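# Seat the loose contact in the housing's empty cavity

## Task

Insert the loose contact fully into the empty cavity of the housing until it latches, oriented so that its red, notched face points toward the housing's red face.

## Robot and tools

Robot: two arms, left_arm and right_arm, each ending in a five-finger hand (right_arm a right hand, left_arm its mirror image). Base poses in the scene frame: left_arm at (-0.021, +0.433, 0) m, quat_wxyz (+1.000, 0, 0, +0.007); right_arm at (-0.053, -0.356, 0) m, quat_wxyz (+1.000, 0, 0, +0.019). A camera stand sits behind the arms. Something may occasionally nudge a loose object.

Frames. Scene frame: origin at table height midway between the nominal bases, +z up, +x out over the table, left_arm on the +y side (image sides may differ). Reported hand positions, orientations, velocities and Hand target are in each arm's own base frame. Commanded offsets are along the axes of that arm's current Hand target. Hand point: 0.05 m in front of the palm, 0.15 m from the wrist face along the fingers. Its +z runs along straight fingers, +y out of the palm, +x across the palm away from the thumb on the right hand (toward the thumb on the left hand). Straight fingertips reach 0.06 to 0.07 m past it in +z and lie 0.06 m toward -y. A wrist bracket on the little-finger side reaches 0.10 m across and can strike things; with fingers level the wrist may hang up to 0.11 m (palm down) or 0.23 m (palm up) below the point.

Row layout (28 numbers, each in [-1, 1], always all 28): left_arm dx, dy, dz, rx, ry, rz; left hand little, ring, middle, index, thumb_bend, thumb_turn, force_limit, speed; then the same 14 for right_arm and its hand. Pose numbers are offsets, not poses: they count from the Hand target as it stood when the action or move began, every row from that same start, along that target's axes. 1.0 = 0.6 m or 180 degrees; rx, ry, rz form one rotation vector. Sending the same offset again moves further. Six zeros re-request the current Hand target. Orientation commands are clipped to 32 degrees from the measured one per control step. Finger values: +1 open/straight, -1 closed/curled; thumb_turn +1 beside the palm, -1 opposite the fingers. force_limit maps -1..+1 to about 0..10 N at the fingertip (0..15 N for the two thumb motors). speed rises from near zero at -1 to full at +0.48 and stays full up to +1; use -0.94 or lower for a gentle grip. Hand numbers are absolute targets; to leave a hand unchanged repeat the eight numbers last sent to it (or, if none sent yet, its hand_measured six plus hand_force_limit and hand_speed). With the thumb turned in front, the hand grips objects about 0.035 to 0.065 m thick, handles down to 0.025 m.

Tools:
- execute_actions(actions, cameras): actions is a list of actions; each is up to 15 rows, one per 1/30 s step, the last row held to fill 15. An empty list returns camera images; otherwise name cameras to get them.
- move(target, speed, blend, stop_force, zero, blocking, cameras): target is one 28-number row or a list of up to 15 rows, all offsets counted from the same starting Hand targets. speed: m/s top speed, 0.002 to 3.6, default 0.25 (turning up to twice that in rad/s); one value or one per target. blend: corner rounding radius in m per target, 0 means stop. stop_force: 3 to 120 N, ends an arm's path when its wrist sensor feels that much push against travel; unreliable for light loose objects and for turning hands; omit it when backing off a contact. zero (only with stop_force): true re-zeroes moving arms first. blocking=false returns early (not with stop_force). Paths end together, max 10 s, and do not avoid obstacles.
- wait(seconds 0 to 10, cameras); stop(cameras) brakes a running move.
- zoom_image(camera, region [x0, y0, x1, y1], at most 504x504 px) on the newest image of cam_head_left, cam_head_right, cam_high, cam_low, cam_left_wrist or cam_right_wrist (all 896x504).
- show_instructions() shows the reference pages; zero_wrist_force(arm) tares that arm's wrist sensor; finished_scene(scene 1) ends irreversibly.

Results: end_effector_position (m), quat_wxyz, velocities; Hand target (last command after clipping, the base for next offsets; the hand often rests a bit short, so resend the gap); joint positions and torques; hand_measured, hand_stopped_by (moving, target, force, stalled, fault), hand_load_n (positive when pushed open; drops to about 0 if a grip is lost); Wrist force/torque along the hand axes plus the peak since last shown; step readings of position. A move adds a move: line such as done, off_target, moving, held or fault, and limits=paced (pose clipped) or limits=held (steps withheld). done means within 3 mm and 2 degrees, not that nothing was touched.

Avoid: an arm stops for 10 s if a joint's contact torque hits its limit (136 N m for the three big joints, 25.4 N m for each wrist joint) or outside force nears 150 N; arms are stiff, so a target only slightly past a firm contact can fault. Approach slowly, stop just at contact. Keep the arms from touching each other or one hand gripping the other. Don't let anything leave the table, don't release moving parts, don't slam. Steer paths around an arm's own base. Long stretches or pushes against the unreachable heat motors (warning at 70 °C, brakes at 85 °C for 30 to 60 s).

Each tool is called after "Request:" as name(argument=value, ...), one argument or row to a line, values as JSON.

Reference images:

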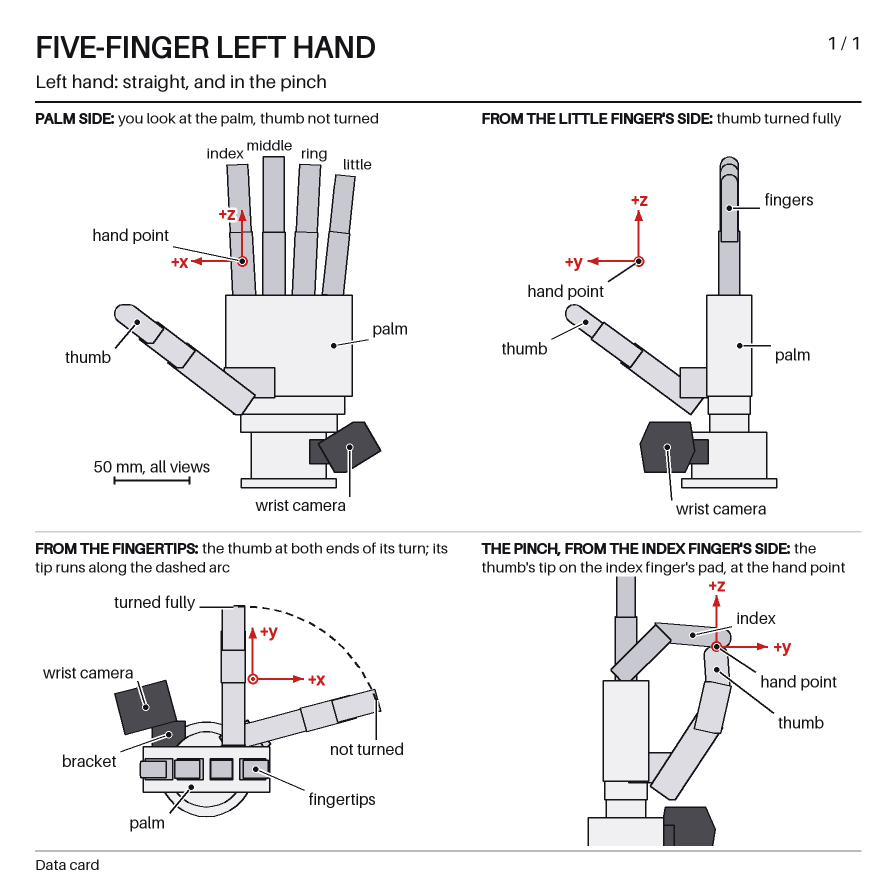

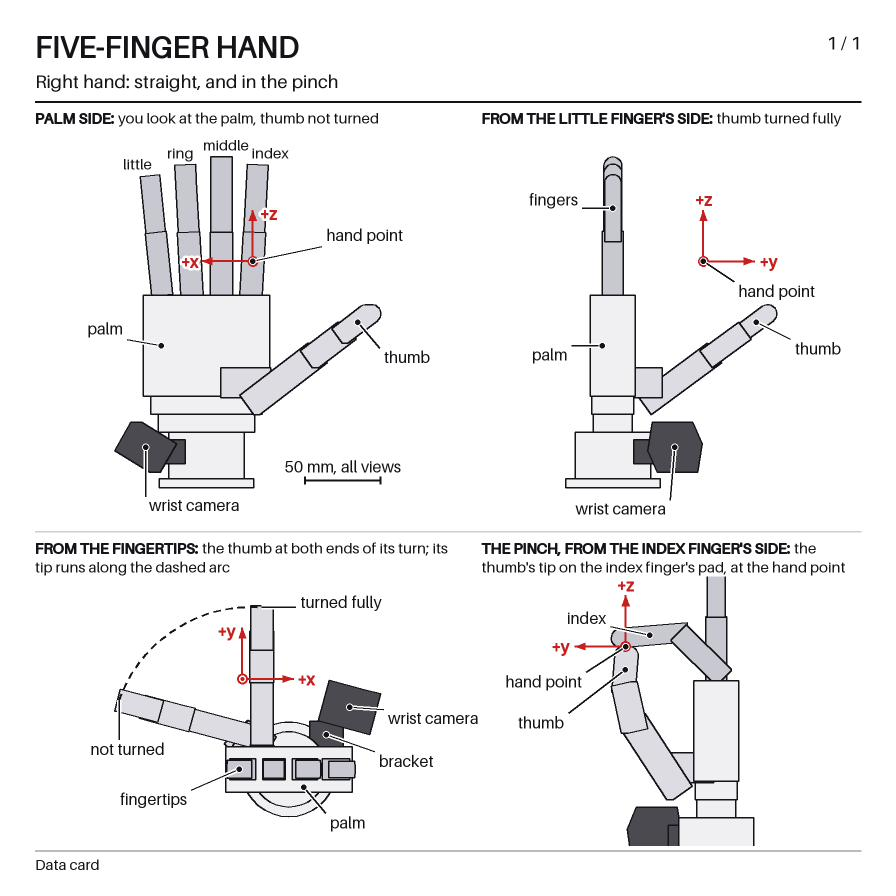

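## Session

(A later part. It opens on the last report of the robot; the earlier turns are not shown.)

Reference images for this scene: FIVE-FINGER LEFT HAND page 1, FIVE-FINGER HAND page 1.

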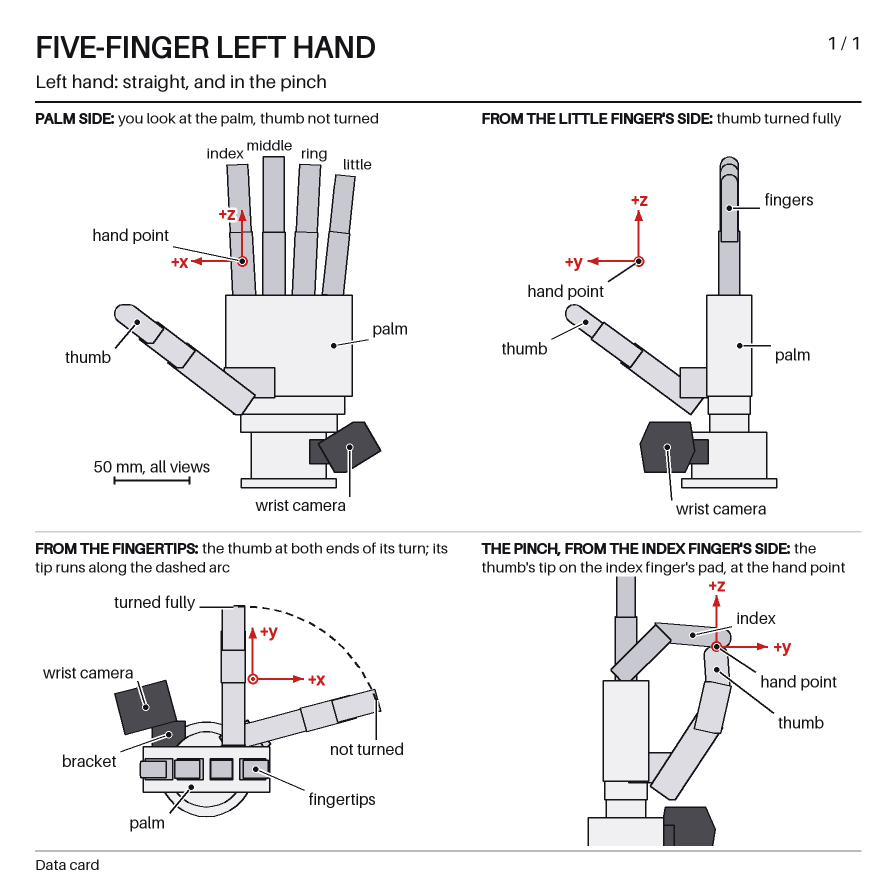

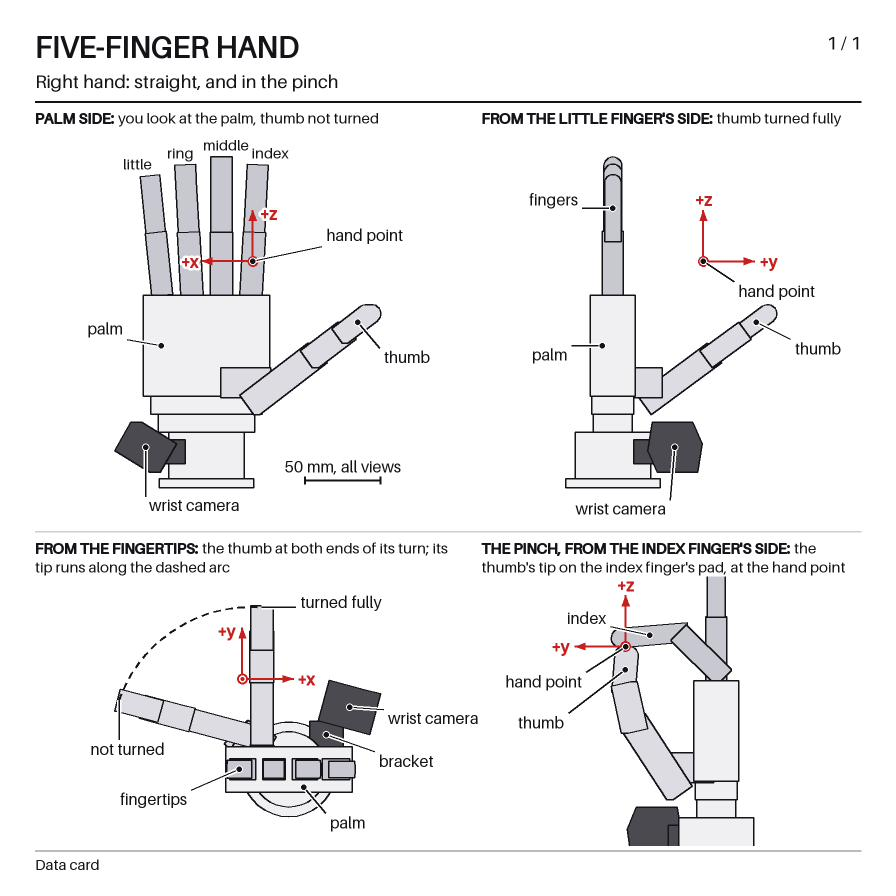

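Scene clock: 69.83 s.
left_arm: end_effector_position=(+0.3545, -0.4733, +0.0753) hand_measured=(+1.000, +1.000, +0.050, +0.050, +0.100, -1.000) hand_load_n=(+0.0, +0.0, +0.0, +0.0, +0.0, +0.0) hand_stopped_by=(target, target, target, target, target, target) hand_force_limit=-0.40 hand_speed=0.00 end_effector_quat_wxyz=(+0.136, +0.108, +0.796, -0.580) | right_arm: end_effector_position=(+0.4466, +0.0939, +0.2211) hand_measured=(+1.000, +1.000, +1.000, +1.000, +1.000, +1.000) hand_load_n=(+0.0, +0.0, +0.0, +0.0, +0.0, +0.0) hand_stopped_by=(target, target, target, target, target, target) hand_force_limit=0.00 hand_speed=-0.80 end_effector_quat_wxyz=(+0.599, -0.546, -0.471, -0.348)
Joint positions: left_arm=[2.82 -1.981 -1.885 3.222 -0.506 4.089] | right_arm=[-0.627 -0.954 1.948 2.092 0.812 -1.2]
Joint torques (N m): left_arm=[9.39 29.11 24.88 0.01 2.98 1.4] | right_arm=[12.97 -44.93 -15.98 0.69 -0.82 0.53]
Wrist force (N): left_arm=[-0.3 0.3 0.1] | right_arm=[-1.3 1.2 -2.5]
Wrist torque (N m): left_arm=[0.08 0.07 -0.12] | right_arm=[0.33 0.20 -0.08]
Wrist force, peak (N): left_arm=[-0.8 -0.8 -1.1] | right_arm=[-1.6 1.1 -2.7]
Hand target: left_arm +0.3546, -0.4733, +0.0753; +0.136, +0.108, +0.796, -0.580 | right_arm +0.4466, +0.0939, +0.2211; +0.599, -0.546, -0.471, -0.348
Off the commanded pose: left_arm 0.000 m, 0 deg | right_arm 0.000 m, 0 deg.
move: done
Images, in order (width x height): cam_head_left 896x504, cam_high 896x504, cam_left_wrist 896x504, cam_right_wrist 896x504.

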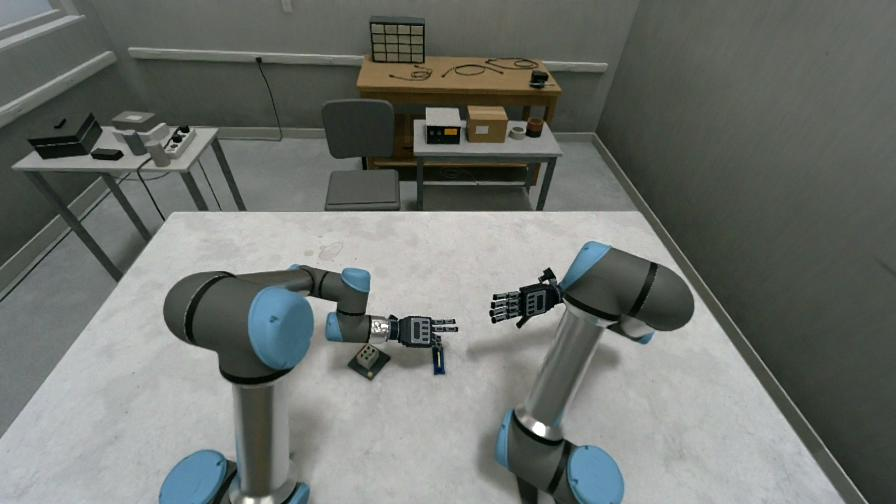

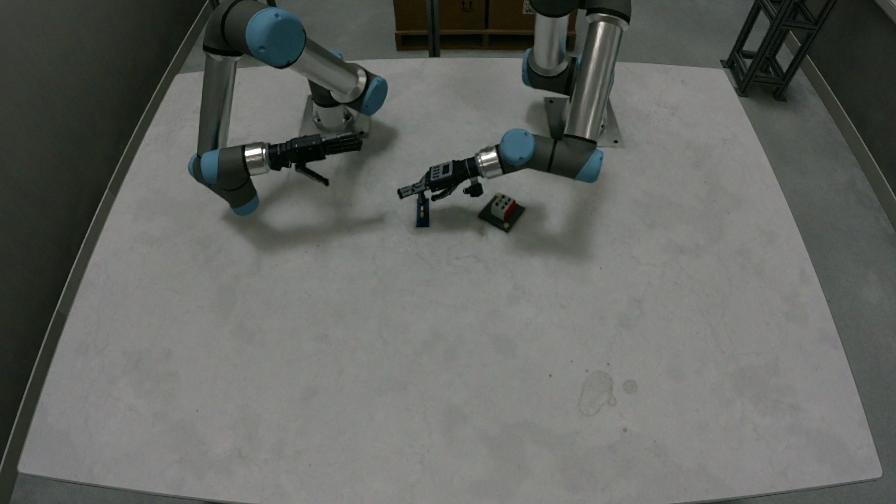

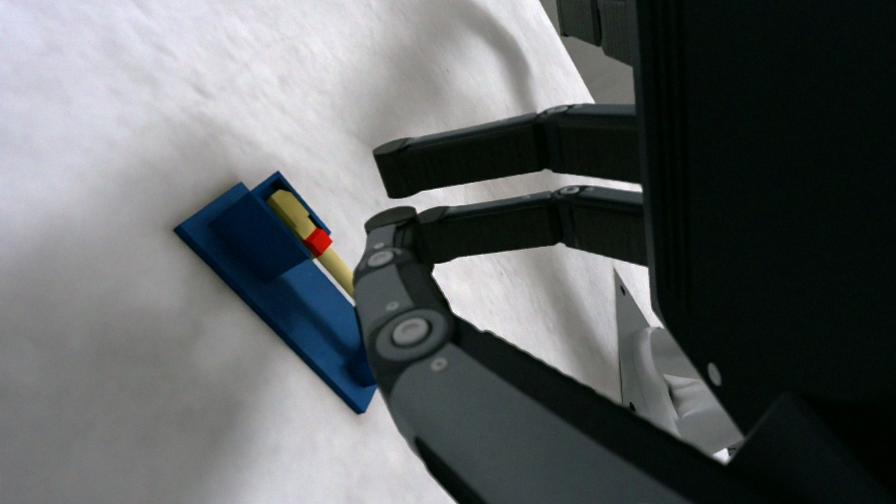

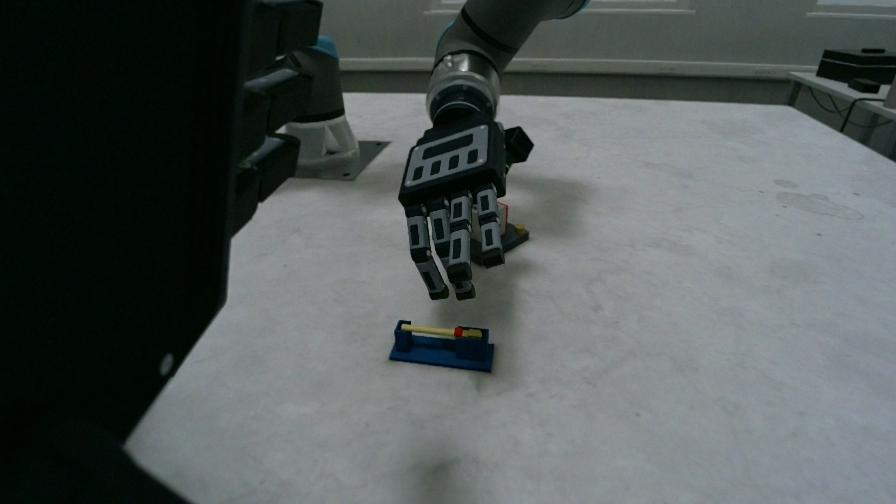

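Request:
move(
  target=[0.0336,0.0061,0.0278,0,0,0,1,1,0.15,0.15,0.0,-1,-0.4,0.0,0,0,0,0,0,0,1,1,1,1,1,1,0,-0.8],
  speed=0.1,
  cameras=["cam_left_wrist", "cam_right_wrist"],
)

Request:
zoom_image(
  camera="cam_right_wrist",
  region=[380, 180, 540, 380],
)

Request:
zoom_image(
  camera="cam_left_wrist",
  region=[240, 100, 500, 420],
)

Scene clock: 80.70 s.
left_arm: end_effector_position=(+0.3382, -0.4877, +0.0602) hand_measured=(+1.000, +1.000, +0.150, +0.150, +0.000, -1.000) hand_load_n=(+0.0, +0.0, +0.0, +0.0, +0.0, +0.0) hand_stopped_by=(target, target, target, target, target, target) hand_force_limit=-0.40 hand_speed=0.00 end_effector_quat_wxyz=(+0.136, +0.108, +0.796, -0.579) | right_arm: end_effector_position=(+0.4466, +0.0939, +0.2211) hand_measured=(+1.000, +1.000, +1.000, +1.000, +1.000, +1.000) hand_load_n=(+0.0, +0.0, +0.0, +0.0, +0.0, +0.0) hand_stopped_by=(target, target, target, target, target, target) hand_force_limit=0.00 hand_speed=-0.80 end_effector_quat_wxyz=(+0.599, -0.546, -0.471, -0.348)
Joint positions: left_arm=[2.773 -1.988 -1.918 3.309 -0.545 4.034] | right_arm=[-0.627 -0.954 1.948 2.092 0.812 -1.2]
Joint torques (N m): left_arm=[11.81 38.52 24.31 -3.1 3.45 1.99] | right_arm=[14.08 -43.87 -17.23 0.12 -0.69 0.59]
Wrist force (N): left_arm=[-0.2 0.0 0.3] | right_arm=[-1.2 1.3 -2.6]
Wrist torque (N m): left_arm=[0.02 0.06 -0.10] | right_arm=[0.35 0.19 -0.08]
Wrist force, peak (N): left_arm=[-0.9 0.3 -0.3] | right_arm=[-1.3 1.2 -2.7]
Hand target: left_arm +0.3384, -0.4877, +0.0603; +0.136, +0.108, +0.796, -0.580 | right_arm +0.4466, +0.0939, +0.2211; +0.599, -0.546, -0.471, -0.348
Off the commanded pose: left_arm 0.000 m, 0 deg | right_arm 0.000 m, 0 deg.
move: done
Images, in order (width x height): cam_left_wrist 896x504, cam_right_wrist 896x504.

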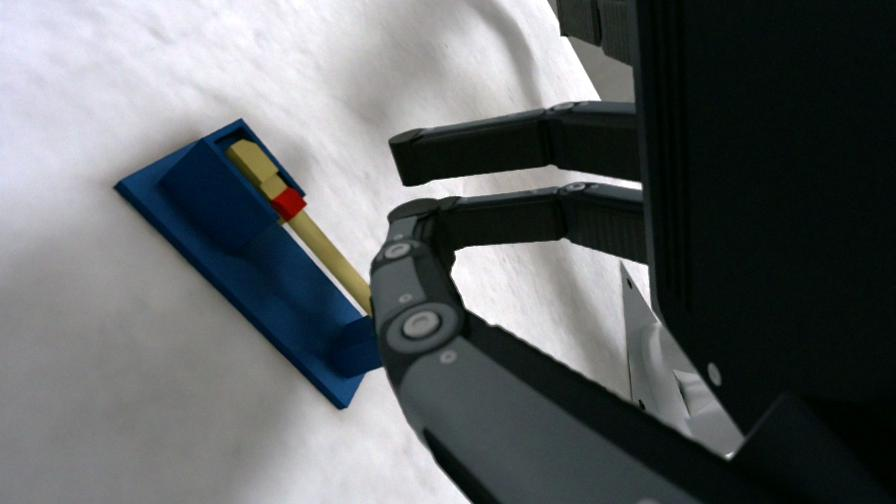

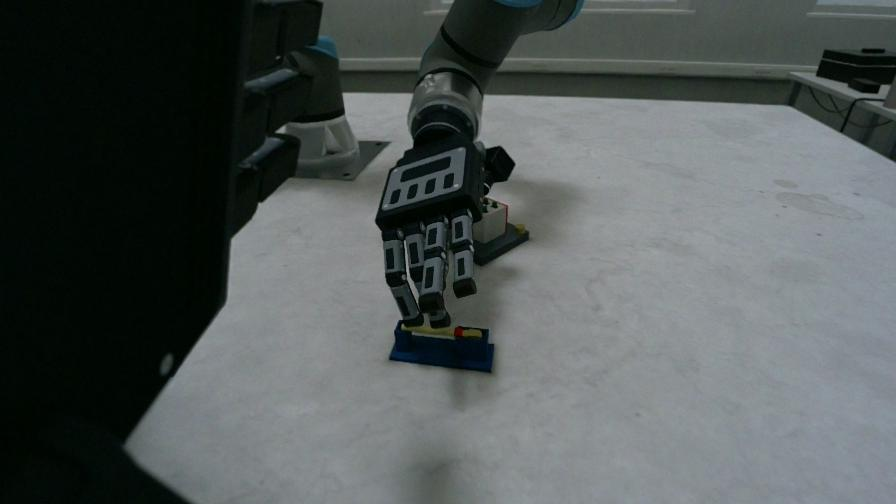

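Scaled by 2.520.

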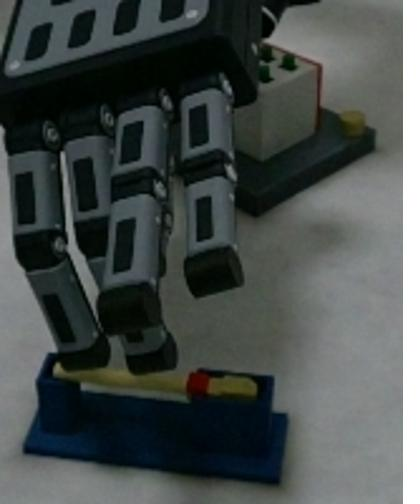

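Scaled by 1.575.

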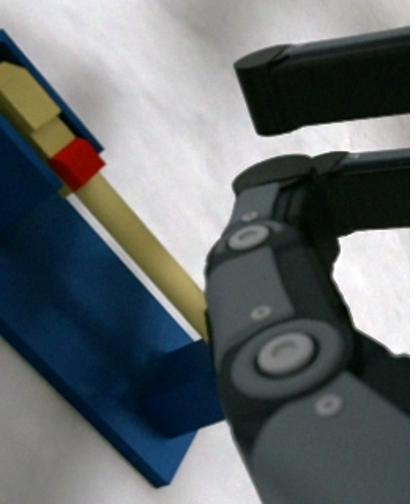

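Request:
move(
  target=[
    [0.0007,0.0336,0.0119,0,0,0,1,1,0.15,0.15,0.0,-1,-0.4,0.0,0,0,0,0,0,0,1,1,1,1,1,1,0,-0.8],
  ],
  speed=0.06,
  cameras=["cam_left_wrist", "cam_right_wrist"],
)

Request:
zoom_image(
  camera="cam_right_wrist",
  region=[380, 220, 520, 380],
)

Request:
zoom_image(
  camera="cam_left_wrist",
  region=[240, 100, 500, 420],
)

Scene clock: 85.03 s.
left_arm: end_effector_position=(+0.3454, -0.4884, +0.0400) hand_measured=(+1.000, +1.000, +0.150, +0.150, +0.000, -1.000) hand_load_n=(+0.0, +0.0, +0.0, +0.0, +0.0, +0.0) hand_stopped_by=(target, target, target, target, target, target) hand_force_limit=-0.40 hand_speed=0.00 end_effector_quat_wxyz=(+0.136, +0.108, +0.796, -0.580) end_effector_velocity=(+0.000, +0.000, +0.004) end_effector_angular_velocity=(-0.001, -0.003, +0.000) | right_arm: end_effector_position=(+0.4466, +0.0939, +0.2211) hand_measured=(+1.000, +1.000, +1.000, +1.000, +1.000, +1.000) hand_load_n=(+0.0, -0.5, +0.0, +0.0, +0.0, +0.0) hand_stopped_by=(target, target, target, target, target, target) hand_force_limit=0.00 hand_speed=-0.80 end_effector_quat_wxyz=(+0.599, -0.546, -0.471, -0.348)
Joint positions: left_arm=[2.778 -2.035 -1.913 3.347 -0.541 4.039] | right_arm=[-0.627 -0.954 1.948 2.092 0.812 -1.2]
Joint velocities: left_arm=[0 0.007 0.001 -0.005 0 0] | right_arm=[within noise]
Joint torques (N m): left_arm=[3.08 42 15.9 -3.54 2.1 -0.02] | right_arm=[12.79 -44.7 -17.23 -0.42 -0.66 0.92]
Wrist force (N): left_arm=[-0.4 -0.1 0.3] | right_arm=[-1.2 0.8 -2.6]
Wrist torque (N m): left_arm=[0.03 0.08 -0.10] | right_arm=[0.27 0.19 -0.09]
Wrist force, peak (N): left_arm=[-0.1 0.6 0.5] | right_arm=[-1.4 1.4 -2.9]
Hand target: left_arm +0.3453, -0.4884, +0.0401; +0.136, +0.108, +0.796, -0.580 | right_arm +0.4466, +0.0939, +0.2211; +0.599, -0.546, -0.471, -0.348
Off the commanded pose: left_arm 0.000 m, 0 deg | right_arm 0.000 m, 0 deg.
move: done
Images, in order (width x height): cam_left_wrist 896x504, cam_right_wrist 896x504.

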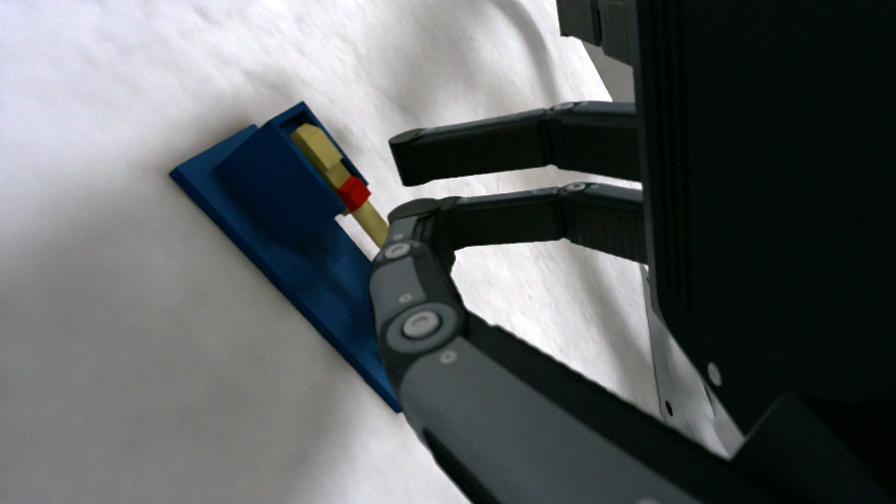

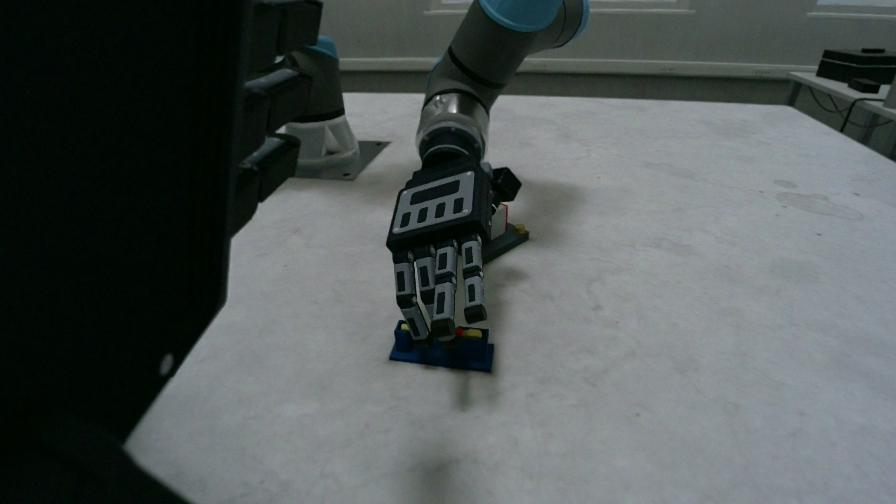

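Scaled by 3.150.

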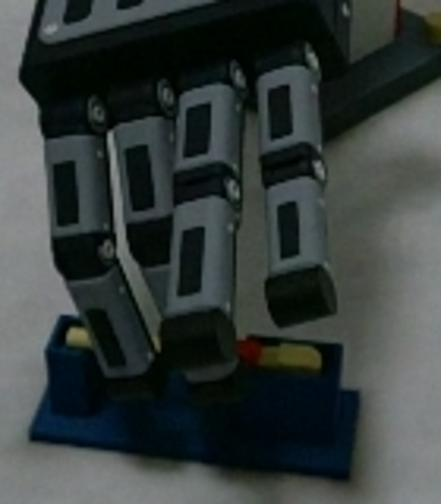

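Scaled by 1.575.

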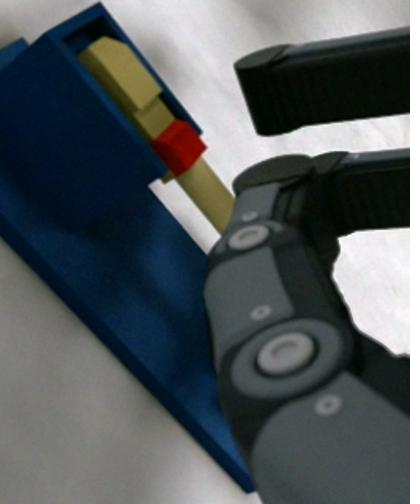

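Request:
move(
  target=[0.021,0.0242,0.0102,0,0,0,1,1,0.15,0.15,0.0,-1,-0.4,0.0,0,0,0,0,0,0,1,1,1,1,1,1,0,-0.8],
  speed=0.03,
  stop_force=5,
  cameras=["cam_left_wrist", "cam_right_wrist"],
)

Request:
zoom_image(
  camera="cam_right_wrist",
  region=[380, 240, 520, 380],
)

Request:
zoom_image(
  camera="cam_left_wrist",
  region=[300, 60, 560, 380],
)

Scene clock: 89.80 s.
left_arm: end_effector_position=(+0.3388, -0.4896, +0.0210) hand_measured=(+1.000, +1.000, +0.150, +0.150, +0.000, -1.000) hand_load_n=(+0.0, +0.0, +0.0, +0.0, +0.0, +0.0) hand_stopped_by=(target, target, target, target, target, target) hand_force_limit=-0.40 hand_speed=0.00 end_effector_quat_wxyz=(+0.136, +0.108, +0.796, -0.580) | right_arm: end_effector_position=(+0.4466, +0.0939, +0.2211) hand_measured=(+1.000, +1.000, +1.000, +1.000, +1.000, +1.000) hand_load_n=(+0.0, +0.0, -0.5, +0.0, +0.0, +0.0) hand_stopped_by=(target, target, target, target, target, target) hand_force_limit=0.00 hand_speed=-0.80 end_effector_quat_wxyz=(+0.599, -0.546, -0.471, -0.348)
Joint positions: left_arm=[2.769 -2.061 -1.938 3.406 -0.548 4.029] | right_arm=[-0.627 -0.954 1.948 2.092 0.812 -1.2]
Joint torques (N m): left_arm=[10.93 43.26 22.43 -3.1 3.17 1.81] | right_arm=[12.68 -44 -16.92 -0.43 -0.6 0.93]
Wrist force (N): left_arm=[-0.3 0.3 0.2] | right_arm=[-1.2 0.9 -2.5]
Wrist torque (N m): left_arm=[0.08 0.08 0.07] | right_arm=[0.27 0.18 -0.09]
Wrist force, peak (N): left_arm=[-0.7 -0.2 0.2] | right_arm=[-1.7 1.3 -2.7]
Hand target: left_arm +0.3388, -0.4896, +0.0210; +0.136, +0.108, +0.796, -0.580 | right_arm +0.4466, +0.0939, +0.2211; +0.599, -0.546, -0.471, -0.348
Off the commanded pose: left_arm 0.000 m, 0 deg | right_arm 0.000 m, 0 deg.
move: done
Images, in order (width x height): cam_left_wrist 896x504, cam_right_wrist 896x504.

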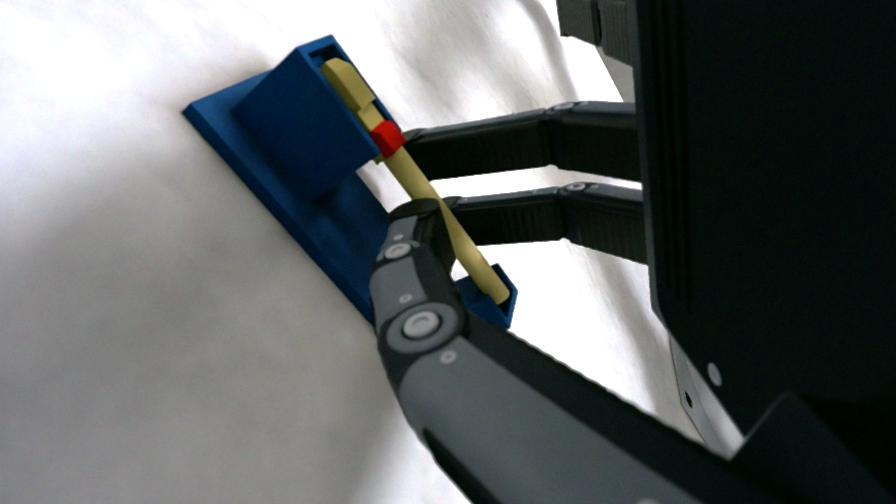

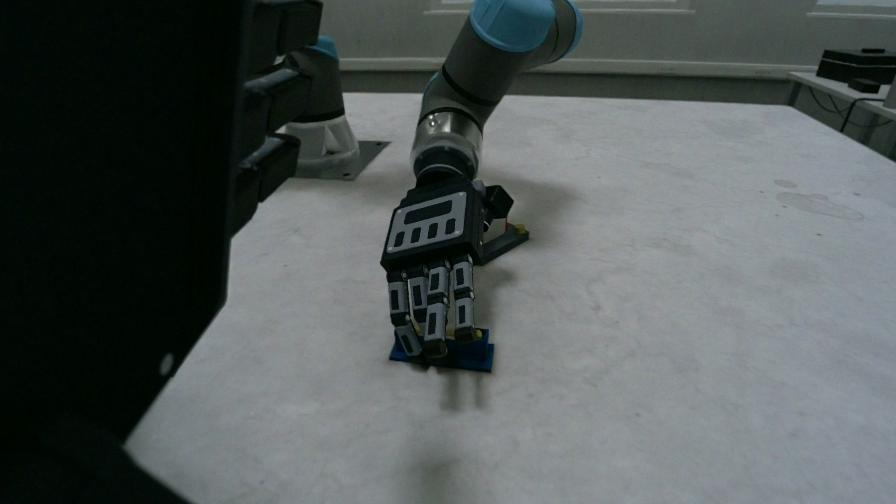

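Scaled by 3.600.

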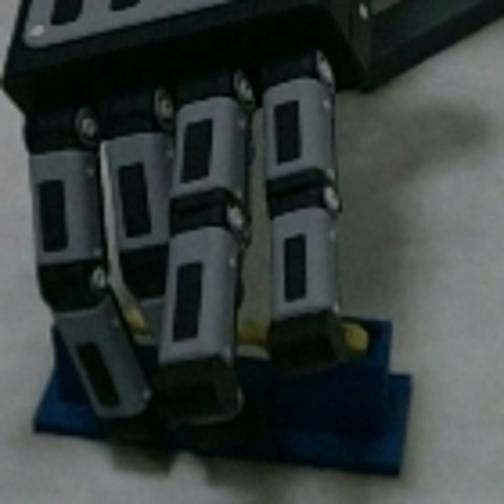

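Scaled by 1.575.

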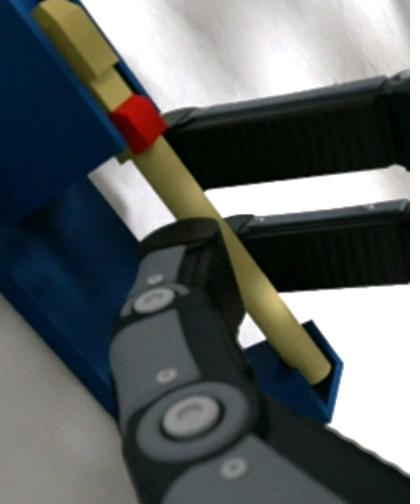

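Request:
move(
  target=[-0.0014,0.0055,0.0018,0,0,0,1,1,0.15,0.15,0.0,-1,-0.4,0.0,0,0,0,0,0,0,1,1,1,1,1,1,0,-0.8],
  speed=0.02,
  stop_force=4,
)

Scene clock: 93.83 s.
left_arm: end_effector_position=(+0.3408, -0.4896, +0.0180) hand_measured=(+1.000, +1.000, +0.150, +0.150, +0.000, -1.000) hand_load_n=(+0.0, +0.0, +0.0, +0.0, +0.0, +0.0) hand_stopped_by=(target, target, target, target, target, target) hand_force_limit=-0.40 hand_speed=0.00 end_effector_quat_wxyz=(+0.136, +0.108, +0.796, -0.580) | right_arm: end_effector_position=(+0.4466, +0.0939, +0.2211) hand_measured=(+1.000, +1.000, +1.000, +1.000, +1.000, +1.000) hand_load_n=(+0.0, +0.0, +0.0, +0.0, +0.0, +0.0) hand_stopped_by=(target, target, target, target, target, target) hand_force_limit=0.00 hand_speed=-0.80 end_effector_quat_wxyz=(+0.599, -0.546, -0.471, -0.348)
Joint positions: left_arm=[2.771 -2.07 -1.935 3.41 -0.547 4.031] | right_arm=[-0.627 -0.954 1.948 2.092 0.812 -1.2]
Joint torques (N m): left_arm=[4.43 43.3 7.08 -1.67 1.61 0] | right_arm=[12.86 -44.63 -18.39 -0.49 -0.38 0.99]
Wrist force (N): left_arm=[-0.5 0.3 0.1] | right_arm=[-1.5 1.2 -2.5]
Wrist torque (N m): left_arm=[0.10 0.09 -0.11] | right_arm=[0.32 0.23 -0.10]
Wrist force, peak (N): left_arm=[-0.5 0.2 0.4] | right_arm=[-1.6 1.1 -2.8]
Hand target: left_arm +0.3408, -0.4896, +0.0180; +0.136, +0.108, +0.796, -0.580 | right_arm +0.4466, +0.0939, +0.2211; +0.599, -0.546, -0.471, -0.348
Off the commanded pose: left_arm 0.000 m, 0 deg | right_arm 0.000 m, 0 deg.
move: done

Request:
move(
  target=[0,0,0,0,0,0,1,1,-0.05,-0.05,0.0,-1,-0.7,-0.7,0,0,0,0,0,0,1,1,1,1,1,1,0,-0.8],
  cameras=["cam_left_wrist", "cam_right_wrist"],
)

Request:
zoom_image(
  camera="cam_left_wrist",
  region=[300, 60, 560, 380],
)

Request:
zoom_image(
  camera="cam_right_wrist",
  region=[380, 240, 520, 380],
)

Scene clock: 94.87 s.
left_arm: end_effector_position=(+0.3408, -0.4896, +0.0180) hand_measured=(+1.000, +1.000, +0.016, -0.014, +0.000, -1.000) hand_load_n=(+0.0, +0.0, +3.5, +1.0, +0.0, +0.0) hand_stopped_by=(target, target, force, force, target, target) hand_force_limit=-0.70 hand_speed=-0.70 end_effector_quat_wxyz=(+0.136, +0.108, +0.796, -0.580) | right_arm: end_effector_position=(+0.4466, +0.0939, +0.2211) hand_measured=(+1.000, +1.000, +1.000, +1.000, +1.000, +1.000) hand_load_n=(+0.0, +0.0, +0.0, +0.0, +0.0, +0.0) hand_stopped_by=(target, target, target, target, target, target) hand_force_limit=0.00 hand_speed=-0.80 end_effector_quat_wxyz=(+0.599, -0.546, -0.471, -0.348)
Joint positions: left_arm=[2.771 -2.07 -1.935 3.41 -0.547 4.031] | right_arm=[-0.627 -0.954 1.948 2.092 0.812 -1.2]
Joint torques (N m): left_arm=[-6.44 42.71 3.74 -1.59 -0.78 -1.46] | right_arm=[13.1 -45.05 -18.46 -0.59 -0.36 1.14]
Wrist force (N): left_arm=[2.6 -3.6 2.7] | right_arm=[-1.5 0.9 -2.5]
Wrist torque (N m): left_arm=[0.20 0.19 -0.08] | right_arm=[0.29 0.22 -0.10]
Wrist force, peak (N): left_arm=[2.8 -3.9 3.6] | right_arm=[-1.4 1.2 -2.6]
Hand target: left_arm +0.3408, -0.4896, +0.0180; +0.136, +0.108, +0.796, -0.580 | right_arm +0.4466, +0.0939, +0.2211; +0.599, -0.546, -0.471, -0.348
Off the commanded pose: left_arm 0.000 m, 0 deg | right_arm 0.000 m, 0 deg.
move: done
Images, in order (width x height): cam_left_wrist 896x504, cam_right_wrist 896x504.

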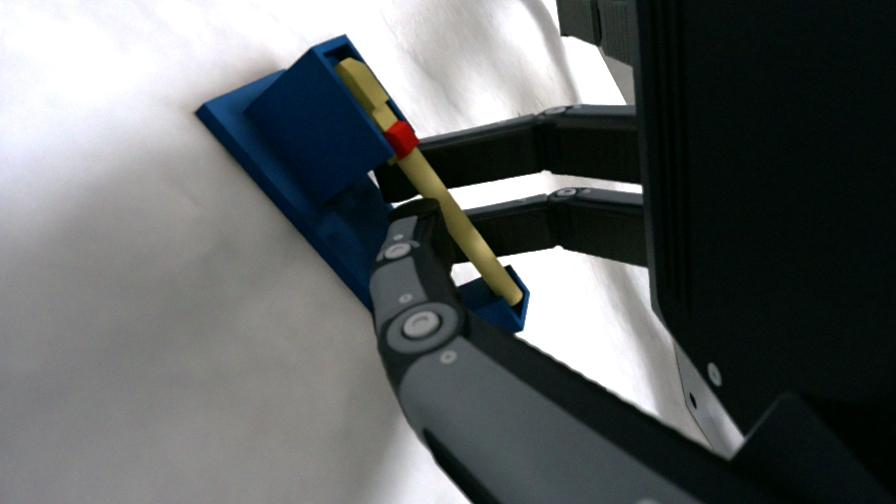

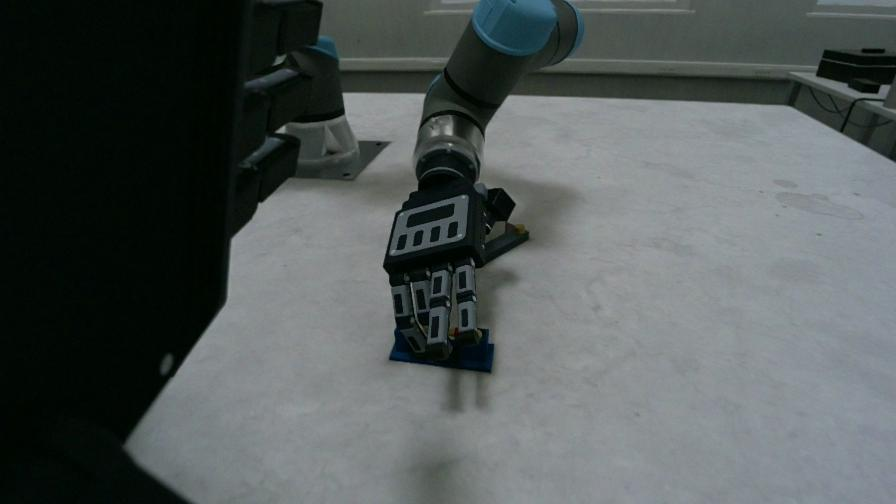

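Scaled by 1.575.

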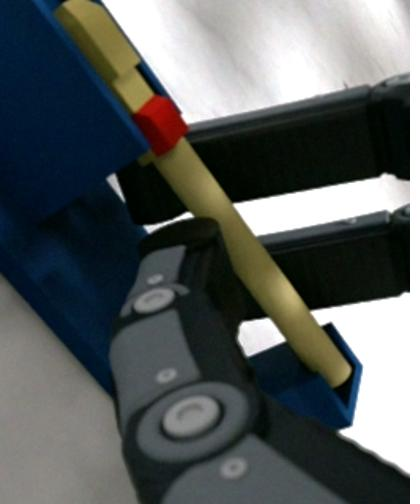

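Scaled by 3.600.

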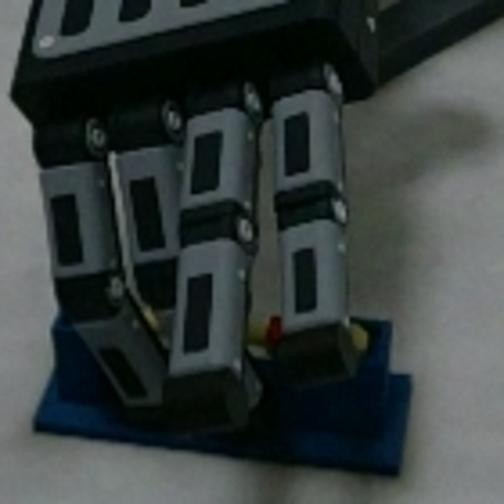

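Request:
move(
  target=[0,0,0,0,0,0,1,1,0.1,0.1,0.0,-1,-0.7,-0.5,0,0,0,0,0,0,1,1,1,1,1,1,0,-0.8],
)

Request:
move(
  target=[0,-0.005,0.0159,0,0,0,1,1,0.1,0.1,0.0,-1,-0.7,-0.5,0,0,0,0,0,0,1,1,1,1,1,1,0,-0.8],
  speed=0.01,
  stop_force=3,
  cameras=["cam_left_wrist", "cam_right_wrist"],
)

Request:
zoom_image(
  camera="cam_left_wrist",
  region=[300, 60, 560, 380],
)

Request:
zoom_image(
  camera="cam_right_wrist",
  region=[380, 240, 520, 380],
)

Scene clock: 98.43 s.
left_arm: end_effector_position=(+0.3408, -0.4896, +0.0180) hand_measured=(+1.000, +1.000, +0.100, +0.100, +0.000, -1.000) hand_load_n=(+0.0, +0.0, +0.0, -0.5, +0.0, +0.0) hand_stopped_by=(target, target, target, target, target, target) hand_force_limit=-0.70 hand_speed=-0.50 end_effector_quat_wxyz=(+0.136, +0.108, +0.796, -0.579) | right_arm: end_effector_position=(+0.4466, +0.0939, +0.2211) hand_measured=(+1.000, +1.000, +1.000, +1.000, +1.000, +1.000) hand_load_n=(+0.0, +0.0, +0.0, +0.0, +0.0, +0.0) hand_stopped_by=(target, target, target, target, target, target) hand_force_limit=0.00 hand_speed=-0.80 end_effector_quat_wxyz=(+0.599, -0.546, -0.471, -0.348)
Joint positions: left_arm=[2.771 -2.07 -1.935 3.41 -0.547 4.031] | right_arm=[-0.627 -0.954 1.948 2.092 0.812 -1.2]
Joint torques (N m): left_arm=[-9.42 34.44 3.69 -1.52 2.64 -1.41] | right_arm=[12.1 -44.01 -17.99 -0.45 -0.15 1.37]
Wrist force (N): left_arm=[-0.3 0.3 0.4] | right_arm=[-1.1 1.0 -2.5]
Wrist torque (N m): left_arm=[0.09 0.08 -0.11] | right_arm=[0.29 0.18 -0.07]
Wrist force, peak (N): left_arm=[3.0 -3.7 2.9] | right_arm=[-1.4 1.4 -2.7]
Hand target: left_arm +0.3408, -0.4896, +0.0180; +0.136, +0.108, +0.796, -0.580 | right_arm +0.4466, +0.0939, +0.2211; +0.599, -0.546, -0.471, -0.348
Off the commanded pose: left_arm 0.000 m, 0 deg | right_arm 0.000 m, 0 deg.
move: done

Scene clock: 100.13 s.
left_arm: end_effector_position=(+0.3407, -0.4964, +0.0179) hand_measured=(+1.000, +1.000, +0.100, +0.100, +0.000, -1.000) hand_load_n=(+0.0, +0.0, +0.0, +0.0, +1.5, +0.5) hand_stopped_by=(target, target, target, target, target, target) hand_force_limit=-0.70 hand_speed=-0.50 end_effector_quat_wxyz=(+0.136, +0.108, +0.796, -0.580) | right_arm: end_effector_position=(+0.4466, +0.0939, +0.2211) hand_measured=(+1.000, +1.000, +1.000, +1.000, +1.000, +1.000) hand_load_n=(+0.0, +0.0, +0.0, +0.0, +0.0, +0.0) hand_stopped_by=(target, target, target, target, target, target) hand_force_limit=0.00 hand_speed=-0.80 end_effector_quat_wxyz=(+0.599, -0.546, -0.471, -0.348)
Joint positions: left_arm=[2.755 -2.074 -1.924 3.418 -0.56 4.015] | right_arm=[-0.627 -0.954 1.948 2.092 0.812 -1.2]
Joint torques (N m): left_arm=[12.06 43.92 3.49 -2.73 3.23 2.21] | right_arm=[12.67 -44.18 -18.16 -0.53 -0.07 1.24]
Wrist force (N): left_arm=[-0.1 0.7 -3.0] | right_arm=[-1.5 1.2 -2.5]
Wrist torque (N m): left_arm=[0.08 0.01 -0.08] | right_arm=[0.32 0.22 -0.09]
Wrist force, peak (N): left_arm=[0.2 0.1 -7.4] | right_arm=[-1.4 1.3 -2.7]
Hand target: left_arm +0.3407, -0.4964, +0.0179; +0.136, +0.108, +0.796, -0.580 (not the last commanded pose) | right_arm +0.4466, +0.0939, +0.2211; +0.599, -0.546, -0.471, -0.348
Off the commanded pose: left_arm 0.003 m, 0 deg | right_arm 0.000 m, 0 deg.
move: contact (left_arm)
Images, in order (width x height): cam_left_wrist 896x504, cam_right_wrist 896x504.

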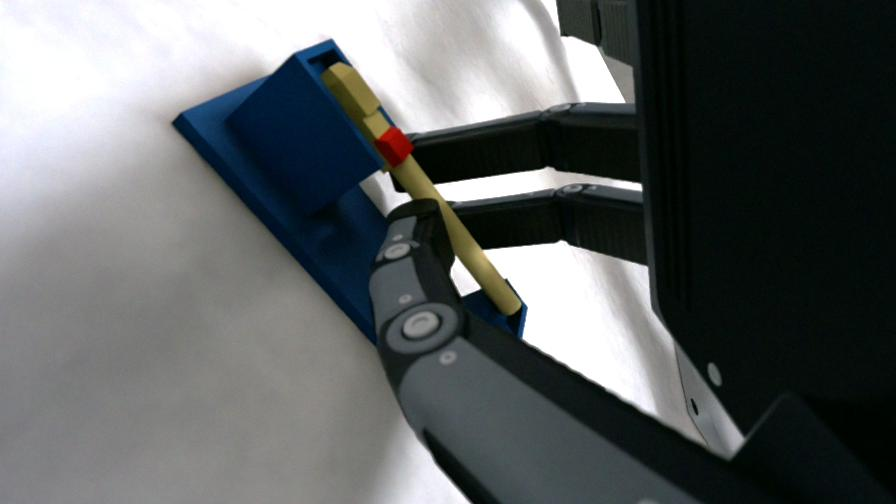

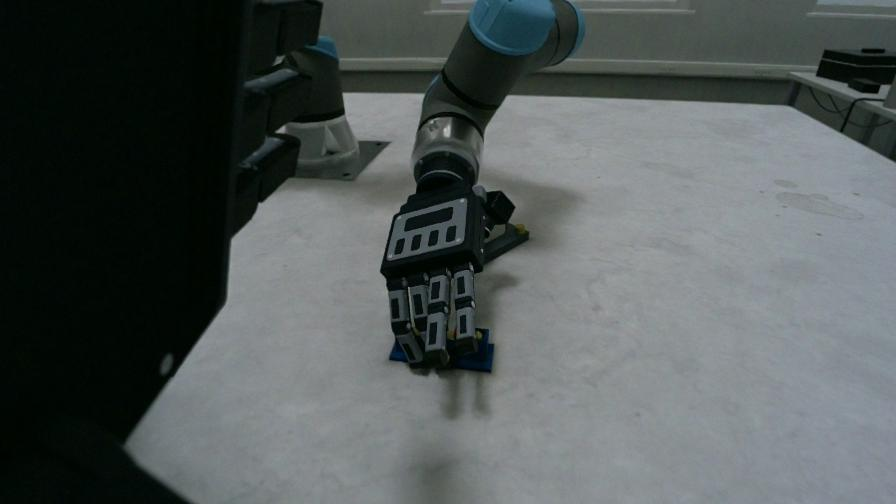

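Scaled by 1.575.

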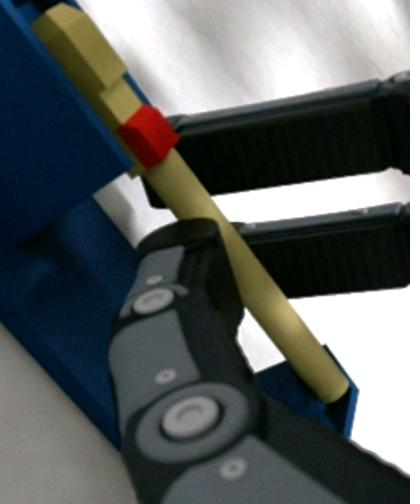

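Scaled by 3.600.

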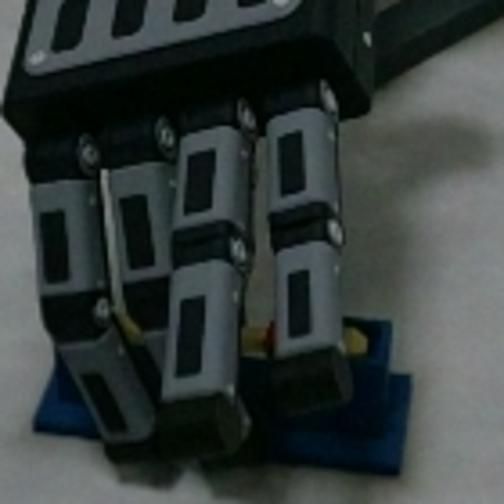

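Request:
move(
  target=[0,0,0,0,0,0,1,1,-0.4,-0.4,0.0,-1,-0.6,-0.7,0,0,0,0,0,0,1,1,1,1,1,1,0,-0.8],
  cameras=["cam_left_wrist", "cam_right_wrist"],
)

Request:
zoom_image(
  camera="cam_left_wrist",
  region=[300, 60, 560, 380],
)

Request:
zoom_image(
  camera="cam_right_wrist",
  region=[380, 240, 520, 380],
)

Scene clock: 101.77 s.
left_arm: end_effector_position=(+0.3407, -0.4964, +0.0180) hand_measured=(+1.000, +1.000, -0.062, -0.036, +0.000, -1.000) hand_load_n=(+0.0, +0.0, +4.0, +2.0, +1.5, +0.5) hand_stopped_by=(target, target, force, force, target, target) hand_force_limit=-0.60 hand_speed=-0.70 end_effector_quat_wxyz=(+0.136, +0.108, +0.796, -0.580) | right_arm: end_effector_position=(+0.4466, +0.0939, +0.2211) hand_measured=(+1.000, +1.000, +1.000, +1.000, +1.000, +1.000) hand_load_n=(+0.0, +0.0, +0.0, +0.0, +0.0, +0.0) hand_stopped_by=(target, target, target, target, target, target) hand_force_limit=0.00 hand_speed=-0.80 end_effector_quat_wxyz=(+0.599, -0.546, -0.471, -0.348)
Joint positions: left_arm=[2.755 -2.074 -1.924 3.418 -0.56 4.015] | right_arm=[-0.627 -0.954 1.948 2.092 0.812 -1.2]
Joint torques (N m): left_arm=[10.85 39.77 3.18 -2.71 1.54 2.24] | right_arm=[12.27 -43.74 -17.42 -0.61 0.01 1.44]
Wrist force (N): left_arm=[-1.3 -3.7 -0.3] | right_arm=[-1.1 0.9 -2.4]
Wrist torque (N m): left_arm=[0.17 0.06 -0.06] | right_arm=[0.27 0.19 -0.09]
Wrist force, peak (N): left_arm=[-1.3 -3.2 -2.1] | right_arm=[-1.4 1.1 -2.9]
Hand target: left_arm +0.3407, -0.4964, +0.0179; +0.136, +0.108, +0.796, -0.580 | right_arm +0.4466, +0.0939, +0.2211; +0.599, -0.546, -0.471, -0.348
Off the commanded pose: left_arm 0.000 m, 0 deg | right_arm 0.000 m, 0 deg.
move: done
Images, in order (width x height): cam_left_wrist 896x504, cam_right_wrist 896x504.

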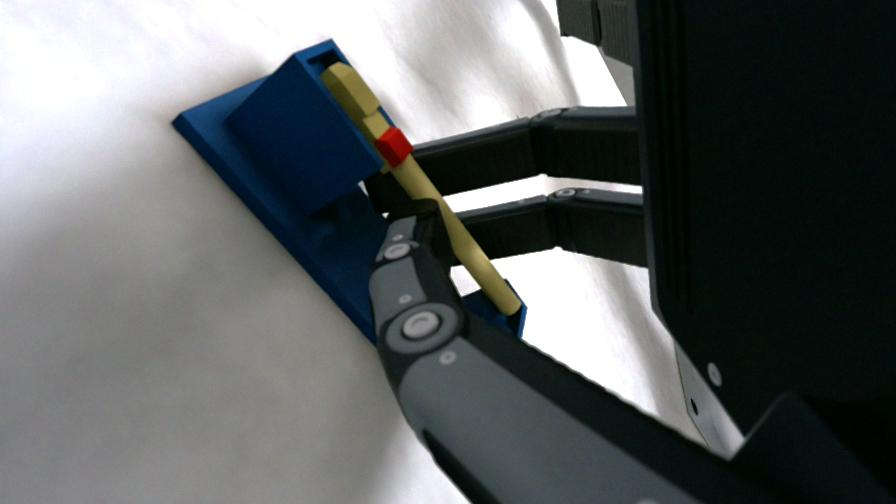

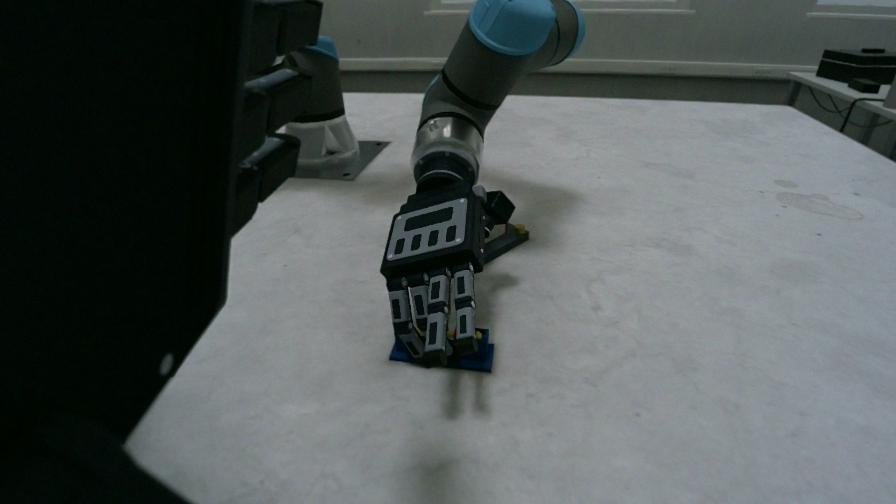

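Scaled by 1.575.

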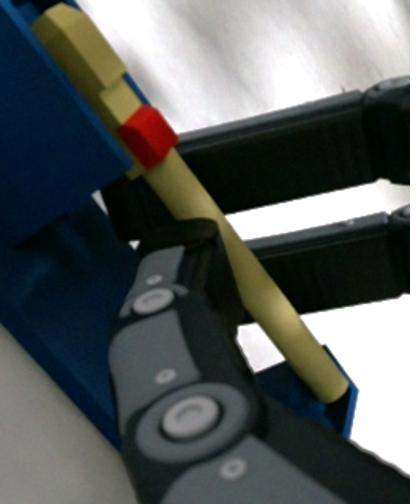

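Scaled by 3.600.

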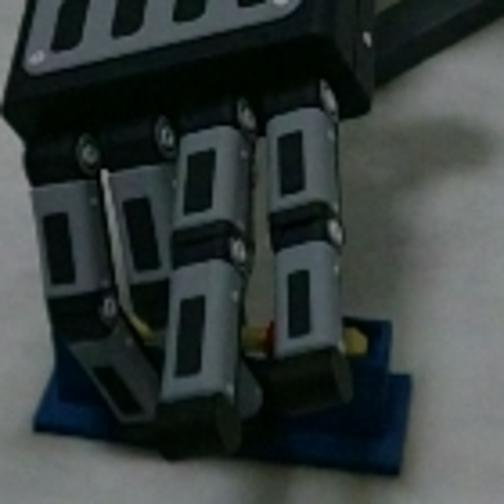

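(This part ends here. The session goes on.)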